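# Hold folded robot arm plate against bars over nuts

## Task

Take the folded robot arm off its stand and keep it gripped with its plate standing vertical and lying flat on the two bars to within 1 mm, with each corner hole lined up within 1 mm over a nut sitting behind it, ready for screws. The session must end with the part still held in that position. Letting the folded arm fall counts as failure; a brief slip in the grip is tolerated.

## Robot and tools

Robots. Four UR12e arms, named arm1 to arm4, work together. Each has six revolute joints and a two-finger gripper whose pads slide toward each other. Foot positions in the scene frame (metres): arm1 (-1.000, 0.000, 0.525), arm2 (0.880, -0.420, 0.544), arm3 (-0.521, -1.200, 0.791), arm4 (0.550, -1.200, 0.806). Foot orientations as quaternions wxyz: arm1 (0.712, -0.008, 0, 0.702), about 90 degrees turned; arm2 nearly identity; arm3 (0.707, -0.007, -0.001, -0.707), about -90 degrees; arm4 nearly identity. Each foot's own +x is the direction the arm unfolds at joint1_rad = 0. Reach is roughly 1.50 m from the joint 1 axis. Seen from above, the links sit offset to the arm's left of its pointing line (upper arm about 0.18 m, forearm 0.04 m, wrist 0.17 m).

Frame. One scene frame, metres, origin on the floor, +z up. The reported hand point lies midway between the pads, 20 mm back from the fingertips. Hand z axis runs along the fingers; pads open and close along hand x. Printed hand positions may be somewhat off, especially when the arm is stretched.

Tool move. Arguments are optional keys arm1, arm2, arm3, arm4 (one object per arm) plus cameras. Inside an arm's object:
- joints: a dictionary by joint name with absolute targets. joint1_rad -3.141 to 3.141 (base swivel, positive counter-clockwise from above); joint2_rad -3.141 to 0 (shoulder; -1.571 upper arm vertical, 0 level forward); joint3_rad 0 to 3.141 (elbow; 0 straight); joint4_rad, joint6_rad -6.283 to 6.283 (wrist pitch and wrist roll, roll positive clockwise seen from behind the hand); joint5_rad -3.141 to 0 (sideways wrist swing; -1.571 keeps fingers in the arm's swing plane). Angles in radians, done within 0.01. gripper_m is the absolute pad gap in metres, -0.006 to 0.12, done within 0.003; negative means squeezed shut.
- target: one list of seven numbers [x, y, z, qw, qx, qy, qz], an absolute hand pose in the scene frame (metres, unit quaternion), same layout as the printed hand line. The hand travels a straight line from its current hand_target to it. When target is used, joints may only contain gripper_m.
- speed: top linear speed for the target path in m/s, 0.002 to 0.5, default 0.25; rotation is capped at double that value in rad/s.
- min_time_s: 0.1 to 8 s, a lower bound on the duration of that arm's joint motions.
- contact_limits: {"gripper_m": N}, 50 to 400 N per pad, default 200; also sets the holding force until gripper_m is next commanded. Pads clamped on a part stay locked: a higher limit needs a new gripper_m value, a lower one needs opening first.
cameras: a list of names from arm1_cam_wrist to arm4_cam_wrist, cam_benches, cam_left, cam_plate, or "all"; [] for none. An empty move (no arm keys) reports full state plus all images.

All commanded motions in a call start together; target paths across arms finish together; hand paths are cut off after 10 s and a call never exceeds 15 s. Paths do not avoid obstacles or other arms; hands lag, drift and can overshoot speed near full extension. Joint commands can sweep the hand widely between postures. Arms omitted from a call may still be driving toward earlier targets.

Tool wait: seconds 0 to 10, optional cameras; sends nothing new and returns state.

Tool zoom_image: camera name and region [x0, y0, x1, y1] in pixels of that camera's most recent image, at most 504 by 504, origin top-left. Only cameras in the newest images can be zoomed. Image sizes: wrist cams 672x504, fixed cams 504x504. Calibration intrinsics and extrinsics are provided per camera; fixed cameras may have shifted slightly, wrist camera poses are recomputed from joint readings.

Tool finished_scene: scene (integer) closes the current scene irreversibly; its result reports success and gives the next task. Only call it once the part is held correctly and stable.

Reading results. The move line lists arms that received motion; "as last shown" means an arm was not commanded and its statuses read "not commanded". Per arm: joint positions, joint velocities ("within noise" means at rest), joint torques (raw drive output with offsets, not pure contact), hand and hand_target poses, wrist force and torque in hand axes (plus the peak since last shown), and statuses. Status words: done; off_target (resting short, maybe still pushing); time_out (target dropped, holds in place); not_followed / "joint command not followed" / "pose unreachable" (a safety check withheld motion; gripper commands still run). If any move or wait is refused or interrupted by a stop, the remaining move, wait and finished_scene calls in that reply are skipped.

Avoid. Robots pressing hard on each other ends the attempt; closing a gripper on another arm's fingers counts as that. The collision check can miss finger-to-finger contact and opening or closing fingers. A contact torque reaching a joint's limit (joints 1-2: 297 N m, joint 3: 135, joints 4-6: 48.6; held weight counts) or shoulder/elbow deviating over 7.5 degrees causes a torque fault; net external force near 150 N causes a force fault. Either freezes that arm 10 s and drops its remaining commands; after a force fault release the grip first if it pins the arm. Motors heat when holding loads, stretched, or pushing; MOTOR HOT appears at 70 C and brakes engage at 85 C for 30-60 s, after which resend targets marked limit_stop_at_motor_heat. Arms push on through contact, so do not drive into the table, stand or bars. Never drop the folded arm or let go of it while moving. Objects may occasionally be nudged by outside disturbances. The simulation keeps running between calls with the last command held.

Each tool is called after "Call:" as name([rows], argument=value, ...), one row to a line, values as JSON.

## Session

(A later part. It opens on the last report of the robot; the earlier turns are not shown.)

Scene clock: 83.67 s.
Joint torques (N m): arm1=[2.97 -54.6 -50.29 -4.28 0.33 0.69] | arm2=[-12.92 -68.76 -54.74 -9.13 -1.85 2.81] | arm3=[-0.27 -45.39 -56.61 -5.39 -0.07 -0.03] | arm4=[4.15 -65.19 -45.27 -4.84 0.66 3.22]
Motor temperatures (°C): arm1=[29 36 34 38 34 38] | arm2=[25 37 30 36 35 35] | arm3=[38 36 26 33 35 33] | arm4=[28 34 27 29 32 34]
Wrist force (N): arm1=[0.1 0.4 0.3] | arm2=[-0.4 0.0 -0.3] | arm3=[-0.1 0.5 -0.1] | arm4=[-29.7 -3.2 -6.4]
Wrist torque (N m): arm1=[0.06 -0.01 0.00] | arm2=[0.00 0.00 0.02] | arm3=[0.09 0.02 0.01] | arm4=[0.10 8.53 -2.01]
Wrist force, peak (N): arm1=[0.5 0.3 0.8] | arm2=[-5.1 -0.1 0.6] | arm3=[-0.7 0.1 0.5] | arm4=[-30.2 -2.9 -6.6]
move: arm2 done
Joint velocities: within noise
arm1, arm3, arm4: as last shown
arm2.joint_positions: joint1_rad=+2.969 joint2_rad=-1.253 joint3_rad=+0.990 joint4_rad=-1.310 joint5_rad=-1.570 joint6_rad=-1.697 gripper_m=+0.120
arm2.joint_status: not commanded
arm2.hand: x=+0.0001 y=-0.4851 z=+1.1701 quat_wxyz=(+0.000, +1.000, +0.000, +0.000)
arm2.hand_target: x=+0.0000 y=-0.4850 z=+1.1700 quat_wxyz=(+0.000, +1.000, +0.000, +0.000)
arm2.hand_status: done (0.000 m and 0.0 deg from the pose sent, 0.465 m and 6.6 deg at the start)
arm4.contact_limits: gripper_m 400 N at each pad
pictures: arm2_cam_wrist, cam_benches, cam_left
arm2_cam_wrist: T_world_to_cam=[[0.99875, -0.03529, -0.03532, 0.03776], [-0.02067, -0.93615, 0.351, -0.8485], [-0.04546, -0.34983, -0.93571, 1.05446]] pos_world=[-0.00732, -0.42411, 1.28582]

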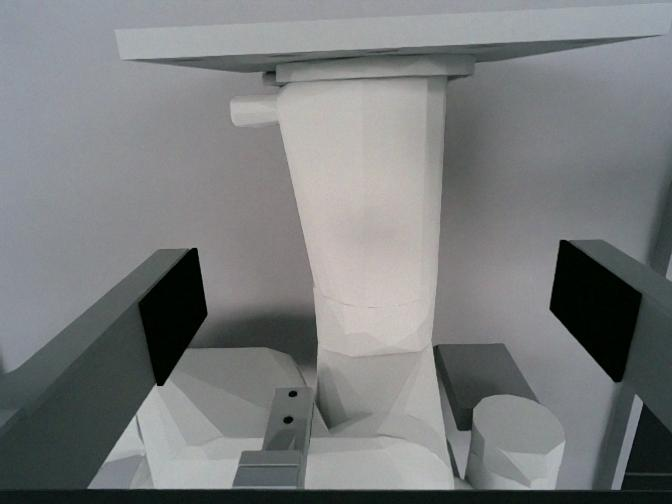

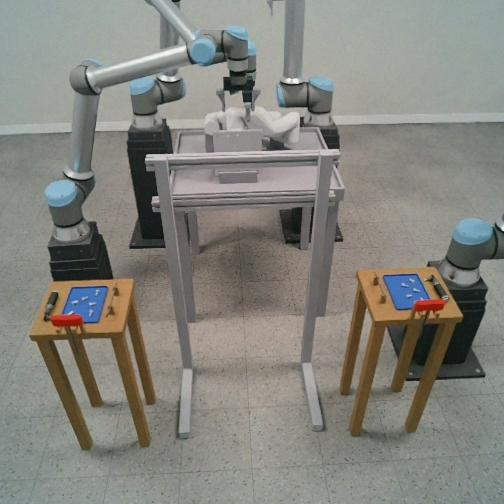

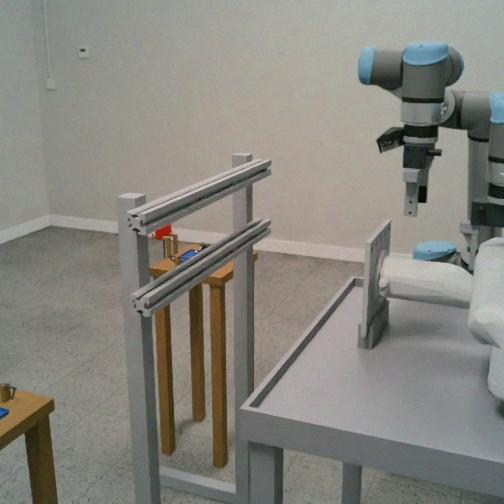

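Call:
move(arm2={"target": [0.004, -0.485, 1.06, 0, 1, 0, 0], "speed": 0.15}, cameras=["arm2_cam_wrist", "cam_left", "arm4_cam_wrist"])

Call:
zoom_image(camera="cam_left", region=[350, 150, 504, 330])

Scene clock: 86.57 s.
Joint torques (N m): arm1=[-1.4 -58.29 -50.05 -4.68 0.99 0.31] | arm2=[-18.58 -68.01 -43.82 -3.46 1.12 -2.36] | arm3=[-0.92 -47.3 -55.44 -5.3 0.19 -0.12] | arm4=[6.69 -66.97 -44.55 -4.75 0.12 3.6]
Motor temperatures (°C): arm1=[29 36 34 38 34 38] | arm2=[25 37 30 36 35 35] | arm3=[38 36 26 33 35 33] | arm4=[28 34 27 29 32 34]
Wrist force (N): arm1=[-0.2 0.3 0.7] | arm2=[0.2 -0.2 -0.5] | arm3=[-0.2 0.1 0.1] | arm4=[-29.3 -3.2 -6.0]
Wrist torque (N m): arm1=[0.05 0.05 0.01] | arm2=[-0.02 -0.10 0.05] | arm3=[0.02 0.04 0.00] | arm4=[0.09 8.46 -2.00]
Wrist force, peak (N): arm1=[0.1 0.2 0.8] | arm2=[-0.4 0.2 -3.8] | arm3=[-0.8 0.1 0.0] | arm4=[-30.2 -3.4 -6.6]
move: arm2 done
Joint velocities: within noise
arm1, arm3, arm4: as last shown
arm2.joint_positions: joint1_rad=+2.969 joint2_rad=-1.291 joint3_rad=+1.236 joint4_rad=-1.517 joint5_rad=-1.570 joint6_rad=-1.697 gripper_m=+0.120
arm2.joint_status: not commanded
arm2.hand: x=+0.0040 y=-0.4850 z=+1.0602 quat_wxyz=(+0.000, +1.000, +0.000, +0.000)
arm2.hand_target: x=+0.0040 y=-0.4850 z=+1.0600 quat_wxyz=(+0.000, +1.000, +0.000, +0.000)
arm2.hand_status: done (0.000 m and 0.0 deg from the pose sent, 0.110 m and 0.0 deg at the start)
arm4.contact_limits: gripper_m 400 N at each pad
pictures: arm2_cam_wrist, arm4_cam_wrist, cam_left
arm2_cam_wrist: T_world_to_cam=[[0.99874, -0.03546, -0.03548, 0.0301], [-0.02077, -0.93619, 0.35088, -0.80963], [-0.04565, -0.3497, -0.93575, 0.95194]] pos_world=[-0.00342, -0.42401, 1.17592]
arm4_cam_wrist: T_world_to_cam=[[-0.00339, -0.99984, 0.01757, -0.68899], [-0.93409, 0.00944, 0.35691, -0.4068], [-0.35702, -0.0152, -0.93397, 1.09326]] pos_world=[0.00799, -0.66842, 1.17837]

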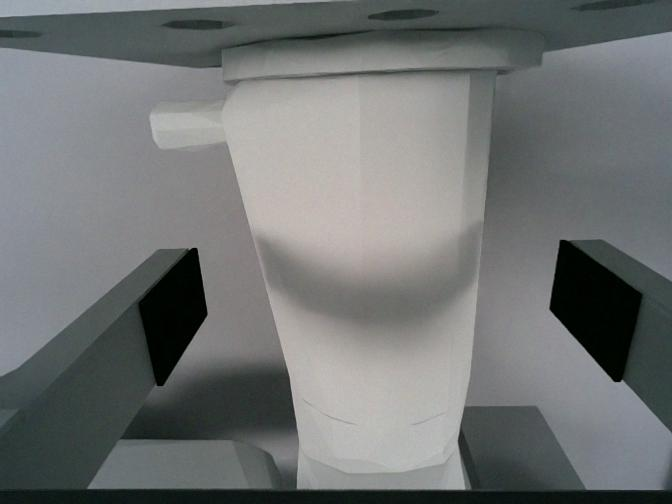

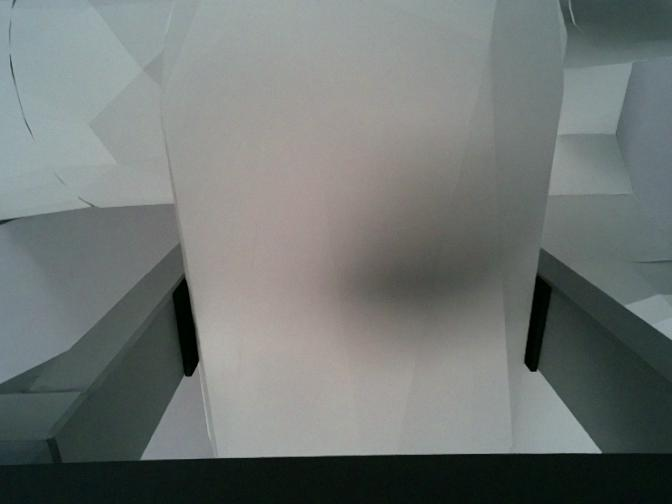

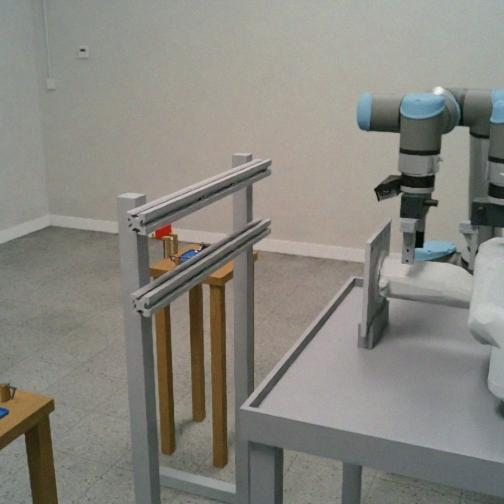

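Scaled by 2.800 from the camera's image (finer frame: 720x720).

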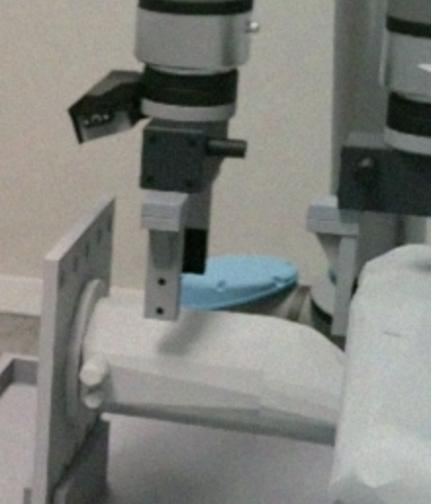

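Call:
move(arm2={"target": [0.004, -0.485, 1.004, 0, 1, 0, 0], "speed": 0.06}, cameras=["arm2_cam_wrist", "cam_left"])

Call:
zoom_image(camera="cam_left", region=[350, 150, 504, 330])

Scene clock: 89.13 s.
Joint torques (N m): arm1=[0.17 -58.27 -50.66 -4.31 0.59 0.35] | arm2=[9.58 -74.15 -53.8 -0.67 0 2.08] | arm3=[-1.68 -49.6 -56.06 -5.42 0.23 -0.31] | arm4=[6.8 -67.63 -43.85 -4.84 0.39 3.35]
Motor temperatures (°C): arm1=[29 36 34 38 34 38] | arm2=[25 37 30 36 35 35] | arm3=[38 36 26 33 35 33] | arm4=[28 34 27 29 32 34]
Wrist force (N): arm1=[-0.3 -0.1 0.4] | arm2=[-0.1 0.2 0.0] | arm3=[-0.2 -0.1 0.0] | arm4=[-29.5 -3.3 -6.6]
Wrist torque (N m): arm1=[-0.02 0.05 0.01] | arm2=[0.03 -0.03 0.06] | arm3=[-0.02 0.03 0.01] | arm4=[0.08 8.51 -2.01]
Wrist force, peak (N): arm1=[-0.5 0.4 0.7] | arm2=[-0.2 0.4 -1.9] | arm3=[-0.4 -0.4 0.5] | arm4=[-30.0 -3.2 -6.4]
move: arm2 done
Joint velocities: within noise
arm1, arm3, arm4: as last shown
arm2.joint_positions: joint1_rad=+2.969 joint2_rad=-1.292 joint3_rad=+1.334 joint4_rad=-1.616 joint5_rad=-1.570 joint6_rad=-1.697 gripper_m=+0.120
arm2.joint_status: not commanded
arm2.hand: x=+0.0040 y=-0.4850 z=+1.0040 quat_wxyz=(+0.000, +1.000, +0.000, +0.000)
arm2.hand_target: x=+0.0040 y=-0.4850 z=+1.0040 quat_wxyz=(+0.000, +1.000, +0.000, +0.000)
arm2.hand_status: done (0.000 m and 0.0 deg from the pose sent, 0.056 m and 0.0 deg at the start)
arm4.contact_limits: gripper_m 400 N at each pad
arm2_cam_wrist: T_world_to_cam=[[0.99875, -0.03542, -0.03539, 0.02802], [-0.02077, -0.93618, 0.35091, -0.78994], [-0.04556, -0.34974, -0.93574, 0.89932]] pos_world=[-0.00342, -0.42401, 1.11972]

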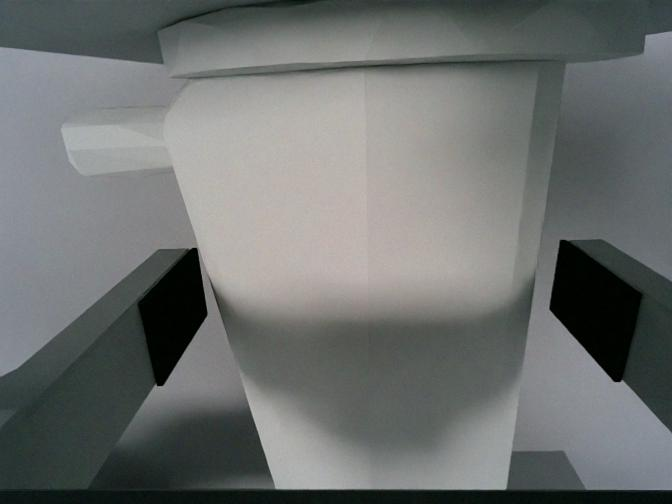

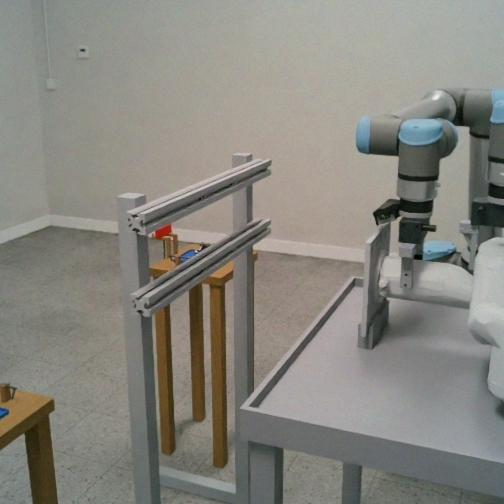

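Scaled by 2.800 from the camera's image (finer frame: 720x720).

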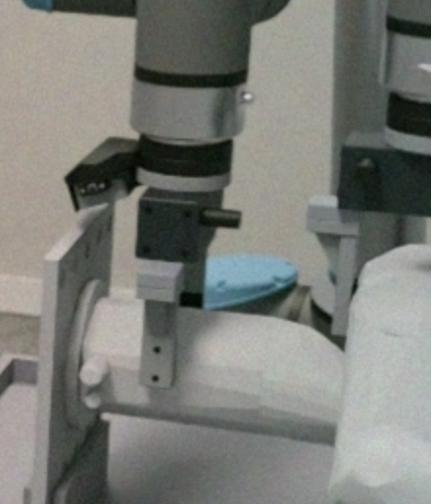

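Call:
move(arm2={"joints": {"gripper_m": 0.06}, "contact_limits": {"gripper_m": 350}}, cameras=["arm2_cam_wrist"])

Scene clock: 90.73 s.
Joint torques (N m): arm1=[0.37 -58.29 -50.45 -4.33 0.43 0.75] | arm2=[9.55 -118.02 -40.49 9.9 0.08 2.22] | arm3=[0.86 -47.45 -56.42 -5.35 0.24 -0.17] | arm4=[17.17 -66.75 -44.27 -7.43 4.82 -1.78]
Motor temperatures (°C): arm1=[29 36 34 38 34 38] | arm2=[25 37 30 36 35 35] | arm3=[38 36 26 33 35 33] | arm4=[28 34 27 29 32 34]
Wrist force (N): arm1=[0.0 -0.1 0.2] | arm2=[-43.7 -2.6 9.4] | arm3=[-0.3 -0.4 0.2] | arm4=[-22.9 -18.1 -12.5]
Wrist torque (N m): arm1=[-0.02 -0.01 0.01] | arm2=[0.00 0.83 -2.13] | arm3=[-0.07 0.06 0.00] | arm4=[-0.07 8.71 0.03]
Wrist force, peak (N): arm1=[-0.5 0.5 0.3] | arm2=[-43.7 -2.6 9.4] | arm3=[-0.6 0.4 0.1] | arm4=[-23.0 -19.9 -13.3]
move: arm2 off_target
Joint velocities: within noise
arm1, arm3, arm4: as last shown
arm2.joint_positions: joint1_rad=+2.969 joint2_rad=-1.292 joint3_rad=+1.334 joint4_rad=-1.616 joint5_rad=-1.570 joint6_rad=-1.697 gripper_m=+0.099
arm2.joint_status: gripper_m off_target (ended at +0.099, target +0.060)
arm2.contact_limits: gripper_m 350 N at each pad
arm2.hand: x=+0.0040 y=-0.4850 z=+1.0040 quat_wxyz=(+0.000, +1.000, +0.000, +0.000)
arm2.hand_target: x=+0.0040 y=-0.4850 z=+1.0040 quat_wxyz=(+0.000, +1.000, +0.000, +0.000)
arm2.hand_status: not commanded
arm4.contact_limits: gripper_m 400 N at each pad
arm4.hand: x=-0.0498 y=-0.6736 z=+1.0599 quat_wxyz=(+0.000, +0.707, -0.707, -0.001)
arm2_cam_wrist: T_world_to_cam=[[0.99875, -0.03539, -0.03529, 0.02792], [-0.02077, -0.93615, 0.351, -0.79002], [-0.04546, -0.34983, -0.93571, 0.89925]] pos_world=[-0.00342, -0.42401, 1.11972]

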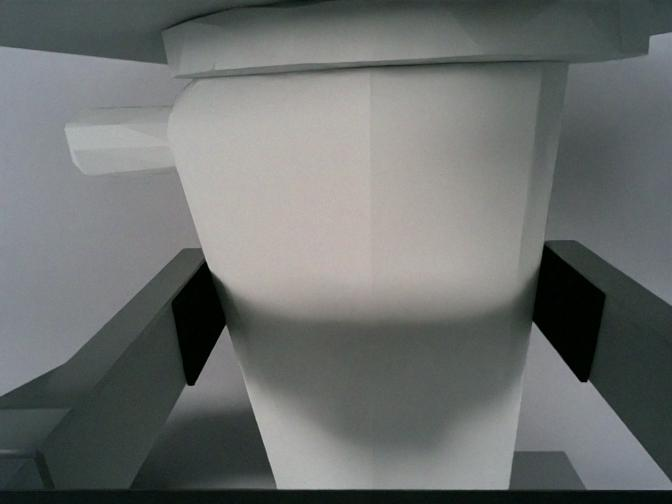

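Call:
move(arm2={"target": [0.0032, -0.485, 1.006, 0, 1, 0, 0], "speed": 0.01}, arm4={"target": [-0.0495, -0.6733, 1.062, 0, 0.7071, -0.7071, 0], "speed": 0.01})

Scene clock: 92.47 s.
Joint torques (N m): arm1=[0.53 -57.27 -49.53 -4.61 0.13 0.79] | arm2=[4.89 -116.66 -86.53 -13.53 -0.28 5.35] | arm3=[-1.38 -48.01 -56.87 -5.05 0.11 -0.09] | arm4=[-27.58 -131.73 -82.52 -3.23 -0.69 -3.79]
Motor temperatures (°C): arm1=[29 36 34 38 34 38] | arm2=[25 37 30 36 35 35] | arm3=[38 36 26 33 35 33] | arm4=[28 34 27 29 32 34]
Wrist force (N): arm1=[-0.4 -0.2 0.4] | arm2=[3.4 1.1 48.6] | arm3=[-0.3 -0.1 0.2] | arm4=[-3.8 26.1 73.5]
Wrist torque (N m): arm1=[-0.04 0.06 0.01] | arm2=[0.24 -2.88 -2.45] | arm3=[-0.01 0.05 0.00] | arm4=[0.13 -7.52 1.93]
Wrist force, peak (N): arm1=[-0.2 0.3 0.9] | arm2=[-47.8 0.3 20.1] | arm3=[-0.8 0.4 -0.1] | arm4=[-3.8 26.1 73.5]
move: arm2 done; arm4 done
Joint velocities: within noise
arm1, arm3: as last shown
arm2.joint_positions: joint1_rad=+2.969 joint2_rad=-1.290 joint3_rad=+1.329 joint4_rad=-1.612 joint5_rad=-1.570 joint6_rad=-1.697 gripper_m=+0.099
arm2.joint_status: not commanded
arm2.contact_limits: gripper_m 350 N at each pad
arm2.hand: x=+0.0032 y=-0.4850 z=+1.0059 quat_wxyz=(+0.000, +1.000, +0.000, +0.000)
arm2.hand_target: x=+0.0032 y=-0.4850 z=+1.0060 quat_wxyz=(+0.000, +1.000, +0.000, +0.000)
arm2.hand_status: done (0.000 m and 0.0 deg from the pose sent, 0.002 m and 0.0 deg at the start)
arm4.joint_positions: joint1_rad=+2.231 joint2_rad=-1.343 joint3_rad=+1.771 joint4_rad=-2.000 joint5_rad=-1.573 joint6_rad=-0.939 gripper_m=+0.090
arm4.joint_status: not commanded
arm4.contact_limits: gripper_m 400 N at each pad
arm4.hand: x=-0.0495 y=-0.6734 z=+1.0619 quat_wxyz=(+0.000, +0.707, -0.707, +0.000)
arm4.hand_target: x=-0.0495 y=-0.6733 z=+1.0620 quat_wxyz=(+0.000, +0.707, -0.707, +0.000)
arm4.hand_status: done (0.000 m and 0.0 deg from the pose sent, 0.002 m and 0.2 deg at the start)
pictures: none

Call:
move(arm2={"target": [0.0032, -0.485, 1.0075, 0, 1, 0, 0], "speed": 0.01}, arm4={"target": [-0.0502, -0.6733, 1.0632, 0, 0.7071, -0.7071, 0], "speed": 0.01}, cameras=["cam_left"])

Scene clock: 93.90 s.
Joint torques (N m): arm1=[1.58 -56.66 -50.06 -4.2 0.25 0.1] | arm2=[-12.92 -145.11 -92.03 -14.87 0.09 4.52] | arm3=[-1.12 -47.64 -56.59 -5.54 0.16 -0.19] | arm4=[15.65 -133.92 -97.06 -6.98 4.83 -0.72]
Motor temperatures (°C): arm1=[29 36 34 38 34 38] | arm2=[25 37 30 36 35 35] | arm3=[38 36 26 33 35 33] | arm4=[28 34 27 29 32 34]
Wrist force (N): arm1=[0.4 0.2 0.5] | arm2=[1.7 -1.5 56.4] | arm3=[-0.4 -0.3 -0.1] | arm4=[3.7 7.3 89.0]
Wrist torque (N m): arm1=[0.03 -0.07 0.02] | arm2=[-0.15 1.74 -2.16] | arm3=[-0.04 0.06 0.00] | arm4=[0.22 -10.89 1.90]
Wrist force, peak (N): arm1=[0.1 0.3 1.0] | arm2=[3.8 -2.5 56.7] | arm3=[-0.6 -0.1 0.7] | arm4=[3.7 7.3 89.0]
move: arm2 done; arm4 done
Joint velocities: within noise
arm1, arm3: as last shown
arm2.joint_positions: joint1_rad=+2.969 joint2_rad=-1.290 joint3_rad=+1.327 joint4_rad=-1.609 joint5_rad=-1.570 joint6_rad=-1.697 gripper_m=+0.099
arm2.joint_status: not commanded
arm2.contact_limits: gripper_m 350 N at each pad
arm2.hand: x=+0.0032 y=-0.4850 z=+1.0075 quat_wxyz=(+0.000, +1.000, +0.000, +0.000)
arm2.hand_target: x=+0.0032 y=-0.4850 z=+1.0075 quat_wxyz=(+0.000, +1.000, +0.000, +0.000)
arm2.hand_status: done (0.000 m and 0.0 deg from the pose sent, 0.002 m and 0.0 deg at the start)
arm4.joint_positions: joint1_rad=+2.232 joint2_rad=-1.343 joint3_rad=+1.769 joint4_rad=-1.998 joint5_rad=-1.574 joint6_rad=-0.938 gripper_m=+0.090
arm4.joint_status: not commanded
arm4.contact_limits: gripper_m 400 N at each pad
arm4.hand: x=-0.0502 y=-0.6733 z=+1.0632 quat_wxyz=(+0.000, +0.707, -0.707, +0.000)
arm4.hand_target: x=-0.0502 y=-0.6733 z=+1.0632 quat_wxyz=(+0.000, +0.707, -0.707, +0.000)
arm4.hand_status: done (0.000 m and 0.0 deg from the pose sent, 0.001 m and 0.0 deg at the start)

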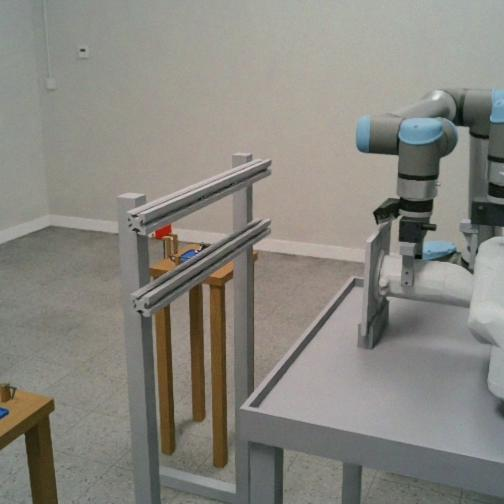

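Call:
move(arm2={"target": [0.0032, -0.485, 1.0105, 0, 1, 0, 0], "speed": 0.01}, arm4={"target": [-0.0504, -0.6733, 1.0652, 0, 0.7071, -0.7071, 0], "speed": 0.01})

Scene clock: 95.30 s.
Joint torques (N m): arm1=[2.7 -57.63 -50.3 -4.44 0.63 0.92] | arm2=[-6.1 -165.45 -94.03 -18.41 -0.3 2.63] | arm3=[-0.98 -46.6 -55.55 -5.77 0.09 0.03] | arm4=[16.53 -114.38 -83.02 -5.28 6.13 -1.29]
Motor temperatures (°C): arm1=[29 36 34 38 34 38] | arm2=[25 37 30 36 35 35] | arm3=[38 36 26 33 35 33] | arm4=[28 34 27 29 32 34]
Wrist force (N): arm1=[-0.5 -0.4 0.3] | arm2=[-0.5 -9.7 68.8] | arm3=[0.0 0.4 -0.1] | arm4=[9.7 0.2 80.5]
Wrist torque (N m): arm1=[-0.07 0.09 0.00] | arm2=[-0.14 4.08 -1.93] | arm3=[0.06 0.00 0.01] | arm4=[0.44 -13.78 2.42]
Wrist force, peak (N): arm1=[0.2 -0.6 0.8] | arm2=[-0.6 -9.9 69.0] | arm3=[-0.7 0.4 0.2] | arm4=[5.7 4.1 90.5]
move: arm2 done; arm4 done
Joint velocities: within noise
arm1.joint_positions: joint1_rad=+0.000 joint2_rad=-1.570 joint3_rad=+1.570 joint4_rad=-1.570 joint5_rad=-1.571 joint6_rad=+0.000 gripper_m=+0.120
arm1.joint_status: not commanded
arm1.hand: x=-1.1695 y=+0.7000 z=+1.0242 quat_wxyz=(-0.005, -0.007, -1.000, +0.006)
arm1.hand_target: x=-1.1695 y=+0.7000 z=+1.0242 quat_wxyz=(-0.005, -0.007, -1.000, +0.006)
arm1.hand_status: not commanded
arm2.joint_positions: joint1_rad=+2.969 joint2_rad=-1.291 joint3_rad=+1.322 joint4_rad=-1.604 joint5_rad=-1.570 joint6_rad=-1.697 gripper_m=+0.099
arm2.joint_status: not commanded
arm2.contact_limits: gripper_m 350 N at each pad
arm2.hand: x=+0.0032 y=-0.4850 z=+1.0105 quat_wxyz=(+0.000, +1.000, +0.000, +0.000)
arm2.hand_target: x=+0.0032 y=-0.4850 z=+1.0105 quat_wxyz=(+0.000, +1.000, +0.000, +0.000)
arm2.hand_status: done (0.000 m and 0.0 deg from the pose sent, 0.003 m and 0.0 deg at the start)
arm3.joint_positions: joint1_rad=+0.000 joint2_rad=-1.570 joint3_rad=+1.570 joint4_rad=-1.570 joint5_rad=-1.571 joint6_rad=+0.000 gripper_m=+0.120
arm3.joint_status: not commanded
arm3.hand: x=-0.3431 y=-1.8860 z=+1.3069 quat_wxyz=(-0.005, -1.000, +0.000, +0.004)
arm3.hand_target: x=-0.3431 y=-1.8860 z=+1.3069 quat_wxyz=(-0.005, -1.000, +0.000, +0.004)
arm3.hand_status: not commanded
arm4.joint_positions: joint1_rad=+2.232 joint2_rad=-1.344 joint3_rad=+1.766 joint4_rad=-1.994 joint5_rad=-1.574 joint6_rad=-0.938 gripper_m=+0.090
arm4.joint_status: not commanded
arm4.contact_limits: gripper_m 400 N at each pad
arm4.hand: x=-0.0504 y=-0.6733 z=+1.0653 quat_wxyz=(+0.000, +0.707, -0.707, +0.000)
arm4.hand_target: x=-0.0504 y=-0.6733 z=+1.0652 quat_wxyz=(+0.000, +0.707, -0.707, +0.000)
arm4.hand_status: done (0.000 m and 0.0 deg from the pose sent, 0.002 m and 0.0 deg at the start)
pictures: none

Call:
move(arm2={"target": [0.0032, -0.485, 1.0255, 0, 1, 0, 0], "speed": 0.03}, arm4={"target": [-0.0504, -0.6733, 1.0802, 0, 0.7071, -0.7071, 0], "speed": 0.03}, cameras=["cam_left", "cam_plate"])

Call:
zoom_image(camera="cam_left", region=[350, 200, 504, 380])

Scene clock: 97.07 s.
Joint torques (N m): arm1=[-1.22 -56.93 -50.3 -4.42 0.15 0.64] | arm2=[6.4 -149.99 -92.02 -21.88 2.47 0.28] | arm3=[-2.52 -46.15 -55.61 -5.41 0.07 0.14] | arm4=[14.27 -97.96 -79.08 -8.54 6.96 -0.72]
Motor temperatures (°C): arm1=[29 36 34 38 34 38] | arm2=[25 37 30 36 35 35] | arm3=[38 36 26 33 35 33] | arm4=[28 34 27 29 32 34]
Wrist force (N): arm1=[-0.2 -0.1 0.5] | arm2=[-1.4 -8.8 69.2] | arm3=[0.0 -0.4 0.1] | arm4=[8.9 -0.3 80.3]
Wrist torque (N m): arm1=[-0.02 0.04 0.01] | arm2=[-0.21 4.18 -2.05] | arm3=[-0.07 -0.01 0.01] | arm4=[0.40 -14.02 2.59]
Wrist force, peak (N): arm1=[-0.2 -0.6 0.9] | arm2=[0.0 -10.1 76.4] | arm3=[-0.8 -0.2 0.1] | arm4=[9.9 1.5 83.8]
move: arm2 done; arm4 done
Joint velocities: within noise
arm1, arm3: as last shown
arm2.joint_positions: joint1_rad=+2.969 joint2_rad=-1.291 joint3_rad=+1.296 joint4_rad=-1.578 joint5_rad=-1.570 joint6_rad=-1.697 gripper_m=+0.099
arm2.joint_status: not commanded
arm2.contact_limits: gripper_m 350 N at each pad
arm2.hand: x=+0.0032 y=-0.4850 z=+1.0256 quat_wxyz=(+0.000, +1.000, +0.000, +0.000)
arm2.hand_target: x=+0.0032 y=-0.4850 z=+1.0255 quat_wxyz=(+0.000, +1.000, +0.000, +0.000)
arm2.hand_status: done (0.000 m and 0.0 deg from the pose sent, 0.015 m and 0.0 deg at the start)
arm4.joint_positions: joint1_rad=+2.232 joint2_rad=-1.354 joint3_rad=+1.750 joint4_rad=-1.968 joint5_rad=-1.574 joint6_rad=-0.938 gripper_m=+0.090
arm4.joint_status: not commanded
arm4.contact_limits: gripper_m 400 N at each pad
arm4.hand: x=-0.0504 y=-0.6733 z=+1.0803 quat_wxyz=(+0.000, +0.707, -0.707, +0.000)
arm4.hand_target: x=-0.0504 y=-0.6733 z=+1.0802 quat_wxyz=(+0.000, +0.707, -0.707, +0.000)
arm4.hand_status: done (0.000 m and 0.0 deg from the pose sent, 0.015 m and 0.0 deg at the start)

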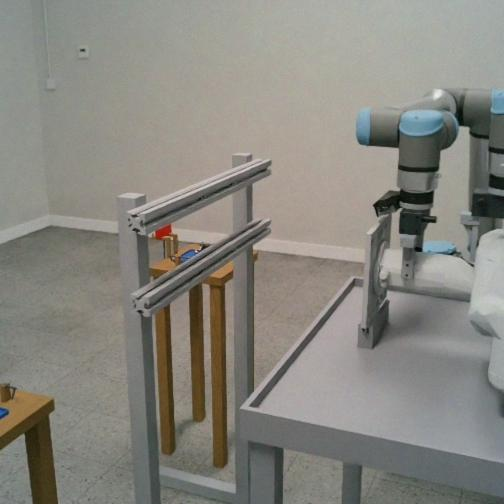

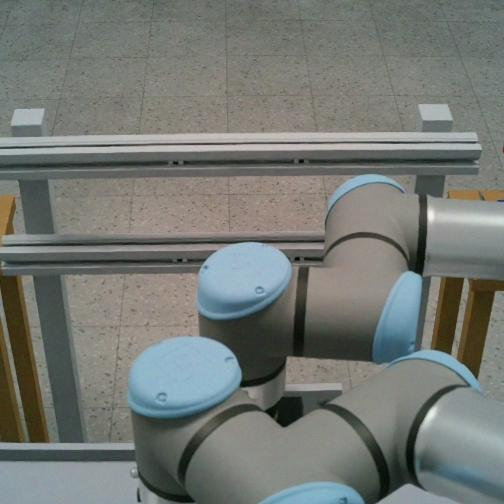

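Scaled by 2.800 from the camera's image (finer frame: 720x720).

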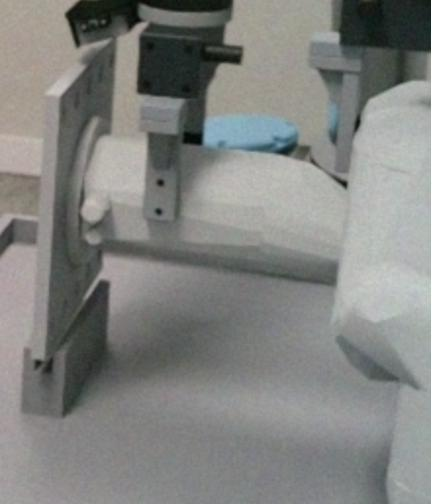

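Call:
move(arm2={"target": [0.0032, -0.485, 1.087, 0, 1, 0, 0], "speed": 0.06}, arm4={"target": [-0.0504, -0.6733, 1.1417, 0, 0.7071, -0.7071, 0], "speed": 0.06})

Call:
move(arm2={"target": [0.0032, -0.385, 1.087, 0, 1, 0, 0], "speed": 0.08}, arm4={"target": [-0.0504, -0.5733, 1.1417, 0, 0.7071, -0.7071, 0], "speed": 0.08}, cameras=["cam_left", "cam_plate", "arm2_cam_wrist"])

Scene clock: 105.97 s.
Joint torques (N m): arm1=[-1.43 -56.95 -50.7 -4.43 0.29 0.74] | arm2=[-8.88 -146.1 -95.73 -23.39 3.54 0.48] | arm3=[-0.96 -47.24 -56.03 -5.17 0.14 -0.16] | arm4=[8.29 -94.91 -82.62 -7.53 6.3 -2]
Motor temperatures (°C): arm1=[29 36 34 37 34 38] | arm2=[25 37 30 36 35 35] | arm3=[38 36 26 33 35 33] | arm4=[28 34 27 29 32 34]
Wrist force (N): arm1=[0.2 -0.2 0.0] | arm2=[5.8 -10.2 70.0] | arm3=[-0.3 0.2 -0.1] | arm4=[10.4 6.0 79.7]
Wrist torque (N m): arm1=[-0.03 -0.05 0.00] | arm2=[-0.13 3.70 -2.46] | arm3=[0.02 0.04 0.00] | arm4=[0.42 -13.96 1.76]
Wrist force, peak (N): arm1=[-0.2 -0.2 0.9] | arm2=[2.2 -9.3 80.8] | arm3=[-0.1 -0.4 0.8] | arm4=[8.2 4.7 88.9]
move: arm2 done; arm4 done
Joint velocities: within noise
arm1, arm3: as last shown
arm2.joint_positions: joint1_rad=+2.969 joint2_rad=-1.286 joint3_rad=+1.182 joint4_rad=-1.468 joint5_rad=-1.570 joint6_rad=-1.697 gripper_m=+0.099
arm2.joint_status: not commanded
arm2.contact_limits: gripper_m 350 N at each pad
arm2.hand: x=+0.0032 y=-0.4850 z=+1.0869 quat_wxyz=(+0.000, +1.000, +0.000, +0.000)
arm2.hand_target: x=+0.0032 y=-0.4850 z=+1.0870 quat_wxyz=(+0.000, +1.000, +0.000, +0.000)
arm2.hand_status: done (0.000 m and 0.0 deg from the pose sent, 0.061 m and 0.0 deg at the start)
arm4.joint_positions: joint1_rad=+2.232 joint2_rad=-1.388 joint3_rad=+1.678 joint4_rad=-1.862 joint5_rad=-1.574 joint6_rad=-0.938 gripper_m=+0.090
arm4.joint_status: not commanded
arm4.contact_limits: gripper_m 400 N at each pad
arm4.hand: x=-0.0504 y=-0.6733 z=+1.1418 quat_wxyz=(+0.000, +0.707, -0.707, +0.000)
arm4.hand_target: x=-0.0504 y=-0.6733 z=+1.1417 quat_wxyz=(+0.000, +0.707, -0.707, +0.000)
arm4.hand_status: done (0.000 m and 0.0 deg from the pose sent, 0.061 m and 0.0 deg at the start)
pictures: none

Scene clock: 107.73 s.
Joint torques (N m): arm1=[0.91 -57.53 -50.68 -4.71 0.71 0.16] | arm2=[23.72 -150.64 -101.39 -14.68 7.1 4.61] | arm3=[-0.1 -47.4 -55.18 -5.28 0.22 -0.35] | arm4=[13.79 -129.57 -79.16 -7.6 8.96 -0.98]
Motor temperatures (°C): arm1=[29 36 34 37 34 38] | arm2=[25 37 30 36 35 35] | arm3=[38 36 26 33 35 33] | arm4=[28 34 27 29 32 34]
Wrist force (N): arm1=[-0.2 -0.2 0.2] | arm2=[-3.4 -15.6 77.9] | arm3=[0.0 0.1 0.0] | arm4=[16.5 -2.6 71.0]
Wrist torque (N m): arm1=[-0.04 0.04 0.00] | arm2=[-0.06 4.74 -1.72] | arm3=[0.01 0.01 0.00] | arm4=[0.47 -15.33 3.05]
Wrist force, peak (N): arm1=[0.4 -0.7 0.0] | arm2=[-1.7 -16.2 79.0] | arm3=[-0.5 0.0 0.6] | arm4=[15.7 0.6 78.5]
move: arm2 done; arm4 done
Joint velocities: within noise
arm1, arm3: as last shown
arm2.joint_positions: joint1_rad=+2.854 joint2_rad=-1.289 joint3_rad=+1.186 joint4_rad=-1.469 joint5_rad=-1.570 joint6_rad=-1.812 gripper_m=+0.099
arm2.joint_status: not commanded
arm2.contact_limits: gripper_m 350 N at each pad
arm2.hand: x=+0.0032 y=-0.3849 z=+1.0870 quat_wxyz=(+0.000, +1.000, +0.000, +0.000)
arm2.hand_target: x=+0.0032 y=-0.3850 z=+1.0870 quat_wxyz=(+0.000, +1.000, +0.000, +0.000)
arm2.hand_status: done (0.000 m and 0.0 deg from the pose sent, 0.100 m and 0.0 deg at the start)
arm4.joint_positions: joint1_rad=+2.163 joint2_rad=-1.277 joint3_rad=+1.537 joint4_rad=-1.832 joint5_rad=-1.573 joint6_rad=-1.007 gripper_m=+0.090
arm4.joint_status: not commanded
arm4.contact_limits: gripper_m 400 N at each pad
arm4.hand: x=-0.0503 y=-0.5732 z=+1.1416 quat_wxyz=(+0.000, +0.707, -0.707, +0.000)
arm4.hand_target: x=-0.0504 y=-0.5733 z=+1.1417 quat_wxyz=(+0.000, +0.707, -0.707, +0.000)
arm4.hand_status: done (0.000 m and 0.0 deg from the pose sent, 0.100 m and 0.0 deg at the start)
pictures: arm2_cam_wrist, cam_left, cam_plate
arm2_cam_wrist: T_world_to_cam=[[0.99874, -0.03551, -0.03535, 0.03523], [-0.02087, -0.93619, 0.35088, -0.72537], [-0.04555, -0.3497, -0.93575, 1.01208]] pos_world=[-0.00422, -0.32391, 1.20282]

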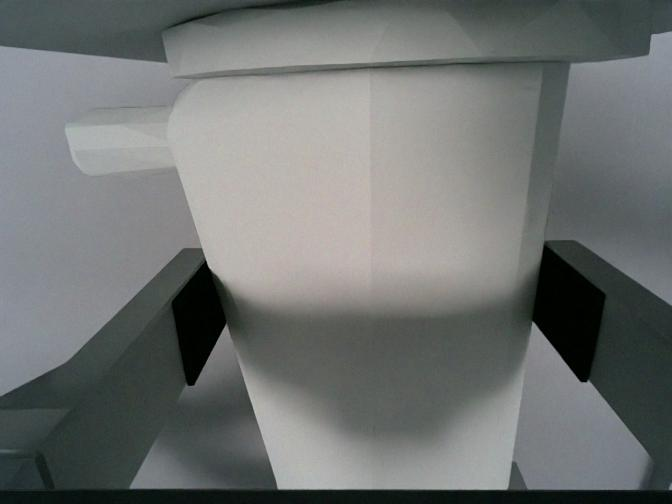

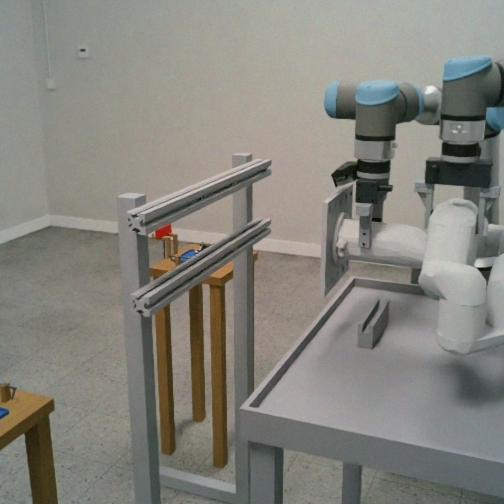

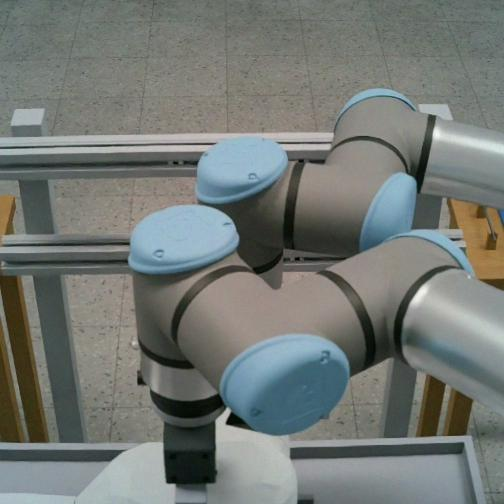

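Call:
move(arm3={"joints": {"joint1_rad": 2.66, "joint2_rad": -2.1, "joint3_rad": 1.75, "joint4_rad": -1.0}})

Call:
move(arm3={"target": [-0.2255, -0.287, 1.234, 0.5241, -0.8229, 0.1846, -0.1174], "speed": 0.25}, cameras=["arm3_cam_wrist", "cam_left", "cam_benches"])

Scene clock: 126.07 s.
Joint torques (N m): arm1=[0.62 -57.76 -49.59 -4.72 0.6 0.62] | arm2=[24.74 -169.19 -96.29 -21.48 7.12 2.14] | arm3=[4.51 6.25 -49.57 -6.51 0.1 0.08] | arm4=[15.45 -132.92 -83.73 -8.27 9.07 -4.54]
Motor temperatures (°C): arm1=[29 36 34 37 34 38] | arm2=[25 37 30 36 35 35] | arm3=[38 36 26 33 35 33] | arm4=[28 34 27 29 32 33]
Wrist force (N): arm1=[0.1 0.3 0.2] | arm2=[-4.8 -15.4 77.1] | arm3=[0.0 0.0 0.8] | arm4=[15.8 -4.0 72.3]
Wrist torque (N m): arm1=[0.05 -0.03 0.00] | arm2=[-0.14 4.81 -1.67] | arm3=[0.00 0.05 0.14] | arm4=[0.43 -15.16 3.18]
Wrist force, peak (N): arm1=[-0.6 0.0 0.8] | arm2=[-4.7 -15.5 77.9] | arm3=[5.2 2.8 -0.4] | arm4=[16.2 -3.8 72.6]
move: arm3 done
Joint velocities: within noise
arm1, arm2, arm4: as last shown
arm2.joint_positions: joint1_rad=+2.854 joint2_rad=-1.289 joint3_rad=+1.186 joint4_rad=-1.469 joint5_rad=-1.570 joint6_rad=-1.811 gripper_m=+0.099
arm2.contact_limits: gripper_m 350 N at each pad
arm2.hand: x=+0.0032 y=-0.3850 z=+1.0870 quat_wxyz=(+0.000, +1.000, +0.000, +0.000)
arm3.joint_positions: joint1_rad=+2.660 joint2_rad=-2.100 joint3_rad=+1.750 joint4_rad=-1.000 joint5_rad=-1.571 joint6_rad=+0.000 gripper_m=+0.120
arm3.joint_status: all done
arm3.hand: x=-0.5395 y=-0.8625 z=+1.3895 quat_wxyz=(+0.028, -0.237, -0.964, +0.113)
arm3.hand_target: x=-0.5395 y=-0.8624 z=+1.3895 quat_wxyz=(+0.028, -0.237, -0.964, +0.113)
arm3.hand_status: not commanded
arm4.contact_limits: gripper_m 400 N at each pad
arm4.hand: x=-0.0504 y=-0.5733 z=+1.1417 quat_wxyz=(+0.000, +0.707, -0.707, +0.000)
pictures: none

Scene clock: 132.90 s.
Joint torques (N m): arm1=[-0.49 -54.9 -51.22 -4.03 0.5 0.64] | arm2=[22.76 -170.83 -97.03 -21.38 7 -0.02] | arm3=[-2.92 -58.16 -36.25 -3.63 -1.73 2.38] | arm4=[15.88 -129.37 -88.26 -7.78 9.02 -4.6]
Motor temperatures (°C): arm1=[29 36 34 37 34 38] | arm2=[25 37 30 36 35 35] | arm3=[38 36 26 33 35 33] | arm4=[28 34 27 29 32 33]
Wrist force (N): arm1=[-0.2 0.0 0.3] | arm2=[-4.9 -15.3 77.2] | arm3=[-1.8 -1.4 1.8] | arm4=[16.0 -4.0 72.0]
Wrist torque (N m): arm1=[0.00 0.04 0.01] | arm2=[-0.13 4.83 -1.67] | arm3=[-0.26 0.51 0.64] | arm4=[0.43 -15.21 3.18]
Wrist force, peak (N): arm1=[-0.9 -0.7 0.3] | arm2=[-5.0 -15.4 77.7] | arm3=[-2.5 -1.7 3.7] | arm4=[16.1 -3.7 72.5]
move: arm3 done
Joint velocities: within noise
arm1, arm2, arm4: as last shown
arm2.contact_limits: gripper_m 350 N at each pad
arm3.joint_positions: joint1_rad=+2.628 joint2_rad=-1.327 joint3_rad=+1.905 joint4_rad=-3.296 joint5_rad=-1.504 joint6_rad=+3.110 gripper_m=+0.120
arm3.joint_status: not commanded
arm3.hand: x=-0.2255 y=-0.2870 z=+1.2341 quat_wxyz=(+0.524, -0.823, +0.185, -0.117)
arm3.hand_target: x=-0.2255 y=-0.2870 z=+1.2340 quat_wxyz=(+0.524, -0.823, +0.185, -0.117)
arm3.hand_status: done (0.000 m and 0.0 deg from the pose sent, 0.674 m and 177.9 deg at the start)
arm4.contact_limits: gripper_m 400 N at each pad
pictures: arm3_cam_wrist, cam_benches, cam_left
arm3_cam_wrist: T_world_to_cam=[[0.93294, -0.35999, -0.00571, 0.12917], [-0.27091, -0.69147, -0.66968, 0.57971], [0.23713, 0.62632, -0.74263, 1.28023]] pos_world=[-0.26704, -0.35448, 1.33969]

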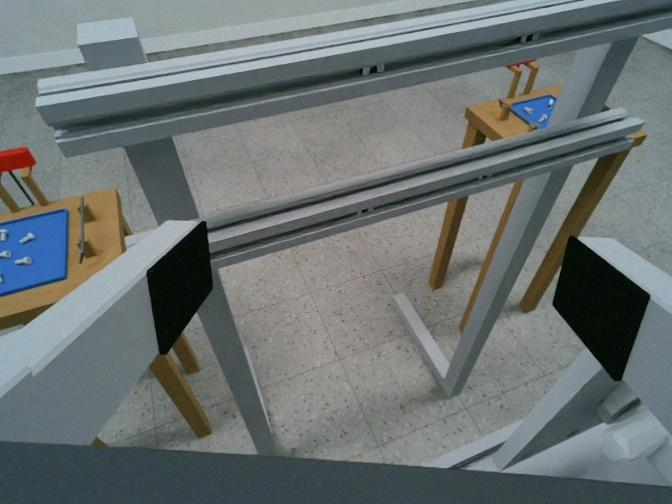

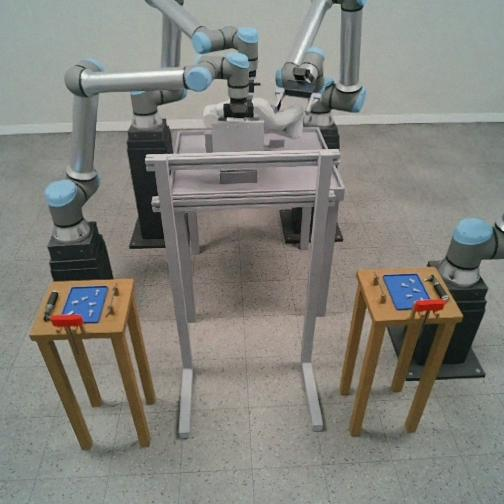

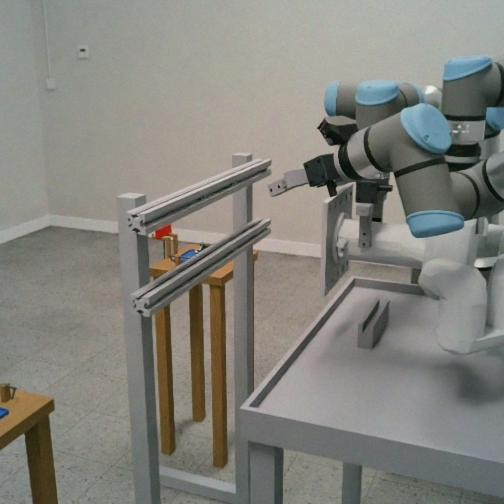

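Call:
zoom_image(camera="arm3_cam_wrist", region=[345, 50, 405, 95])

Call:
zoom_image(camera="arm3_cam_wrist", region=[335, 190, 395, 235])

Call:
zoom_image(camera="arm3_cam_wrist", region=[500, 20, 560, 65])

Call:
zoom_image(camera="arm3_cam_wrist", region=[455, 155, 515, 200])

Scaled by 8.400 from the camera's image (finer frame: 960x720).

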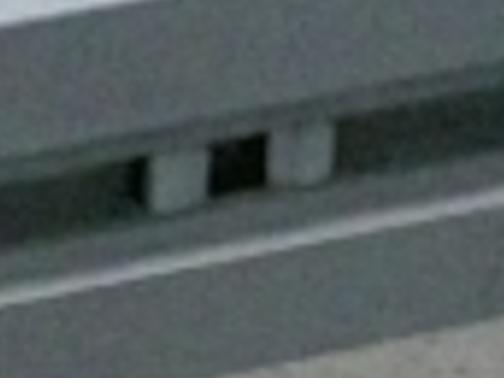

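Scaled by 8.400 from the camera's image (finer frame: 960x720).

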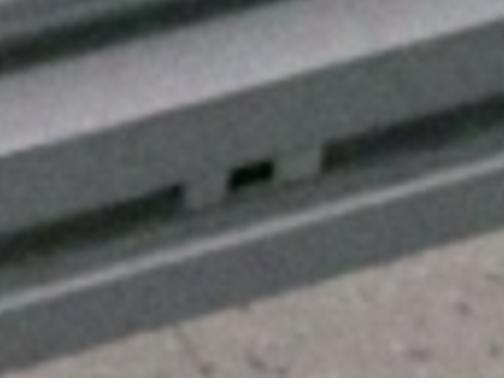

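Scaled by 8.400 from the camera's image (finer frame: 960x720).

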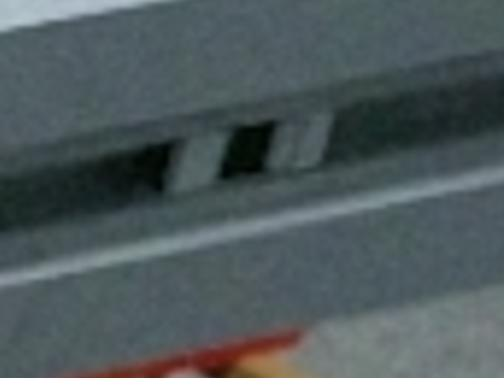

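Scaled by 8.400 from the camera's image (finer frame: 960x720).

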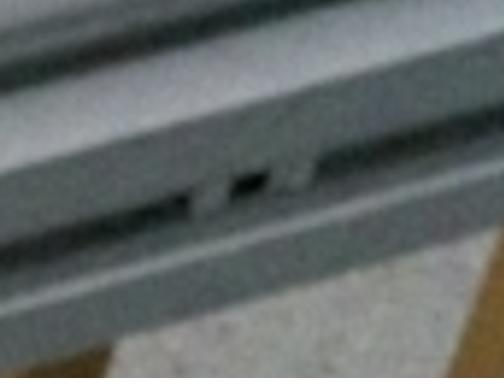

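Call:
move(arm2={"target": [0.0032, -0.175, 1.087, 0, 1, 0, 0], "speed": 0.08}, arm4={"target": [-0.0504, -0.3633, 1.1417, 0, 0.7071, -0.7071, 0], "speed": 0.08}, cameras=["arm3_cam_wrist", "cam_left", "cam_benches", "cam_plate"])

Call:
zoom_image(camera="cam_left", region=[200, 100, 400, 340])

Scene clock: 141.83 s.
Joint torques (N m): arm1=[2.52 -56.14 -50.61 -4.44 0.6 0.58] | arm2=[31.34 -201.68 -98.39 -14.18 8.05 3.01] | arm3=[-7.03 -52.71 -35.73 -3.94 -1.91 2.21] | arm4=[23.02 -148.8 -83.79 -9.84 10.51 -3.53]
Motor temperatures (°C): arm1=[29 36 34 37 34 38] | arm2=[25 37 30 36 35 35] | arm3=[38 36 26 33 35 33] | arm4=[28 34 28 29 32 33]
Wrist force (N): arm1=[-0.1 0.1 0.4] | arm2=[-19.7 -27.0 87.2] | arm3=[-1.7 -1.2 1.7] | arm4=[27.6 -18.3 60.9]
Wrist torque (N m): arm1=[0.02 0.01 0.00] | arm2=[-0.06 6.39 -0.32] | arm3=[-0.22 0.49 0.62] | arm4=[0.34 -16.43 5.28]
Wrist force, peak (N): arm1=[-0.1 -0.1 1.0] | arm2=[-18.3 -35.9 84.7] | arm3=[-2.5 -1.1 2.0] | arm4=[19.6 -11.1 73.3]
move: arm2 done; arm4 done
Joint velocities: within noise
arm1, arm3: as last shown
arm2.joint_positions: joint1_rad=+2.629 joint2_rad=-1.229 joint3_rad=+1.106 joint4_rad=-1.449 joint5_rad=-1.569 joint6_rad=-2.037 gripper_m=+0.099
arm2.joint_status: not commanded
arm2.contact_limits: gripper_m 350 N at each pad
arm2.hand: x=+0.0032 y=-0.1749 z=+1.0869 quat_wxyz=(+0.000, +1.000, +0.000, +0.000)
arm2.hand_target: x=+0.0032 y=-0.1750 z=+1.0870 quat_wxyz=(+0.000, +1.000, +0.000, +0.000)
arm2.hand_status: done (0.000 m and 0.0 deg from the pose sent, 0.210 m and 0.0 deg at the start)
arm3.joint_positions: joint1_rad=+2.628 joint2_rad=-1.327 joint3_rad=+1.906 joint4_rad=-3.296 joint5_rad=-1.504 joint6_rad=+3.110 gripper_m=+0.120
arm3.hand: x=-0.2255 y=-0.2870 z=+1.2340 quat_wxyz=(+0.524, -0.823, +0.185, -0.117)
arm4.joint_positions: joint1_rad=+2.053 joint2_rad=-1.006 joint3_rad=+1.142 joint4_rad=-1.709 joint5_rad=-1.573 joint6_rad=-1.117 gripper_m=+0.090
arm4.joint_status: not commanded
arm4.contact_limits: gripper_m 400 N at each pad
arm4.hand: x=-0.0503 y=-0.3633 z=+1.1416 quat_wxyz=(+0.000, +0.707, -0.707, +0.000)
arm4.hand_target: x=-0.0504 y=-0.3633 z=+1.1417 quat_wxyz=(+0.000, +0.707, -0.707, +0.000)
arm4.hand_status: done (0.000 m and 0.0 deg from the pose sent, 0.210 m and 0.0 deg at the start)
pictures: arm3_cam_wrist, cam_benches, cam_left, cam_plate
arm3_cam_wrist: T_world_to_cam=[[0.93291, -0.36005, -0.00572, 0.12915], [-0.271, -0.69154, -0.66958, 0.57946], [0.23713, 0.62621, -0.74272, 1.28024]] pos_world=[-0.26704, -0.35448, 1.33959]

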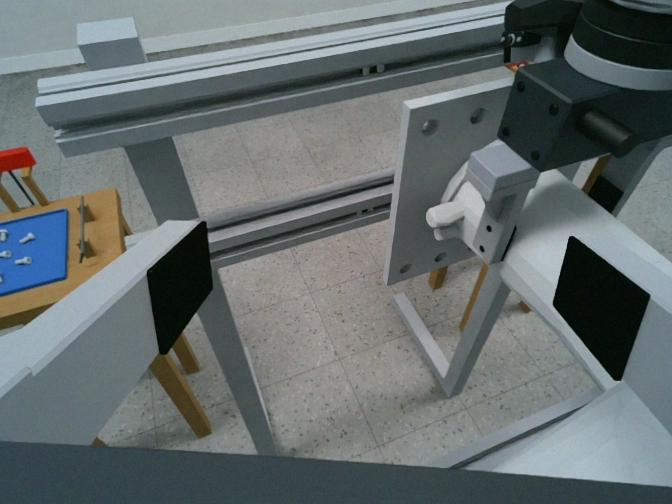

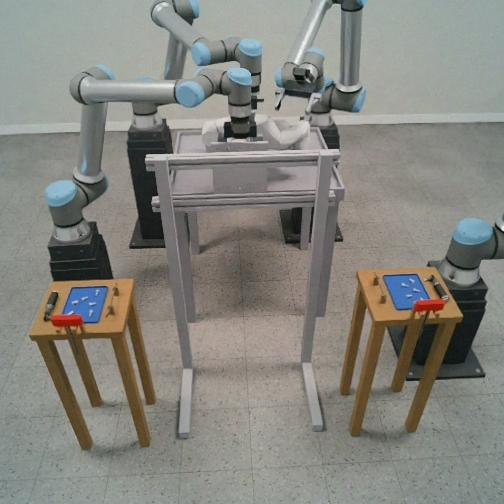

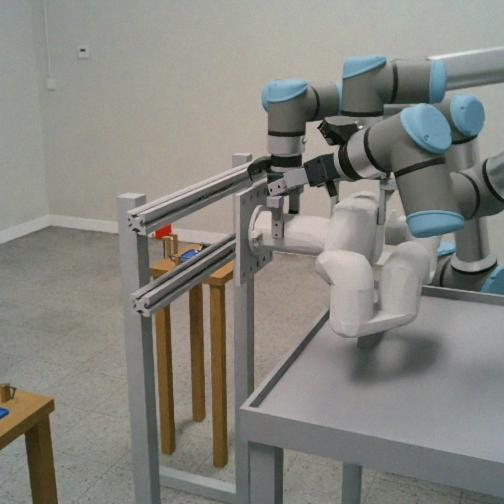

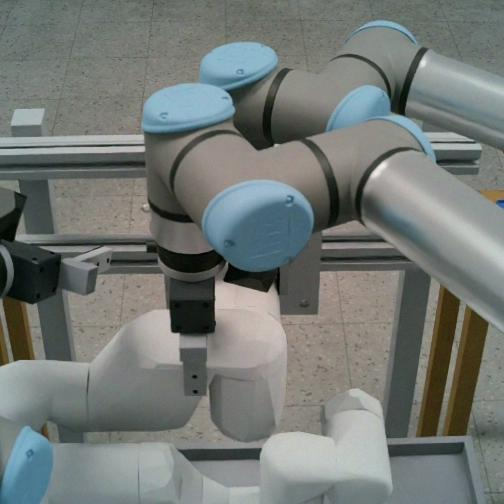

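Scaled by 2.100 from the camera's image (finer frame: 720x720).

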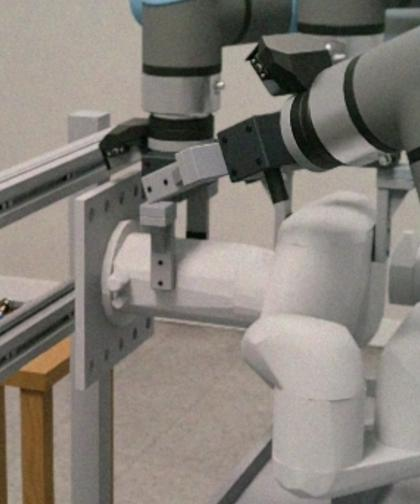

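Call:
zoom_image(camera="arm3_cam_wrist", region=[380, 70, 540, 190])

Call:
zoom_image(camera="arm3_cam_wrist", region=[375, 190, 535, 310])

Scaled by 3.150 from the camera's image (finer frame: 960x720).

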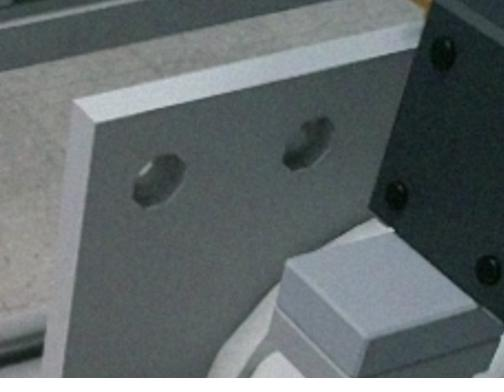

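Scaled by 3.150 from the camera's image (finer frame: 960x720).

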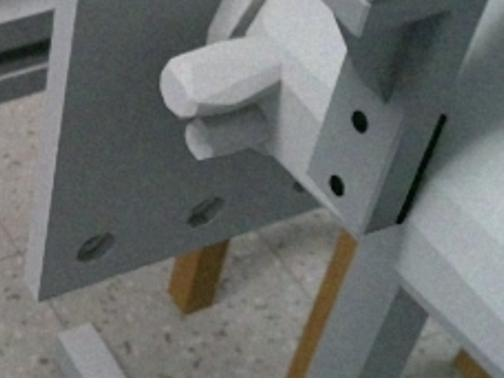

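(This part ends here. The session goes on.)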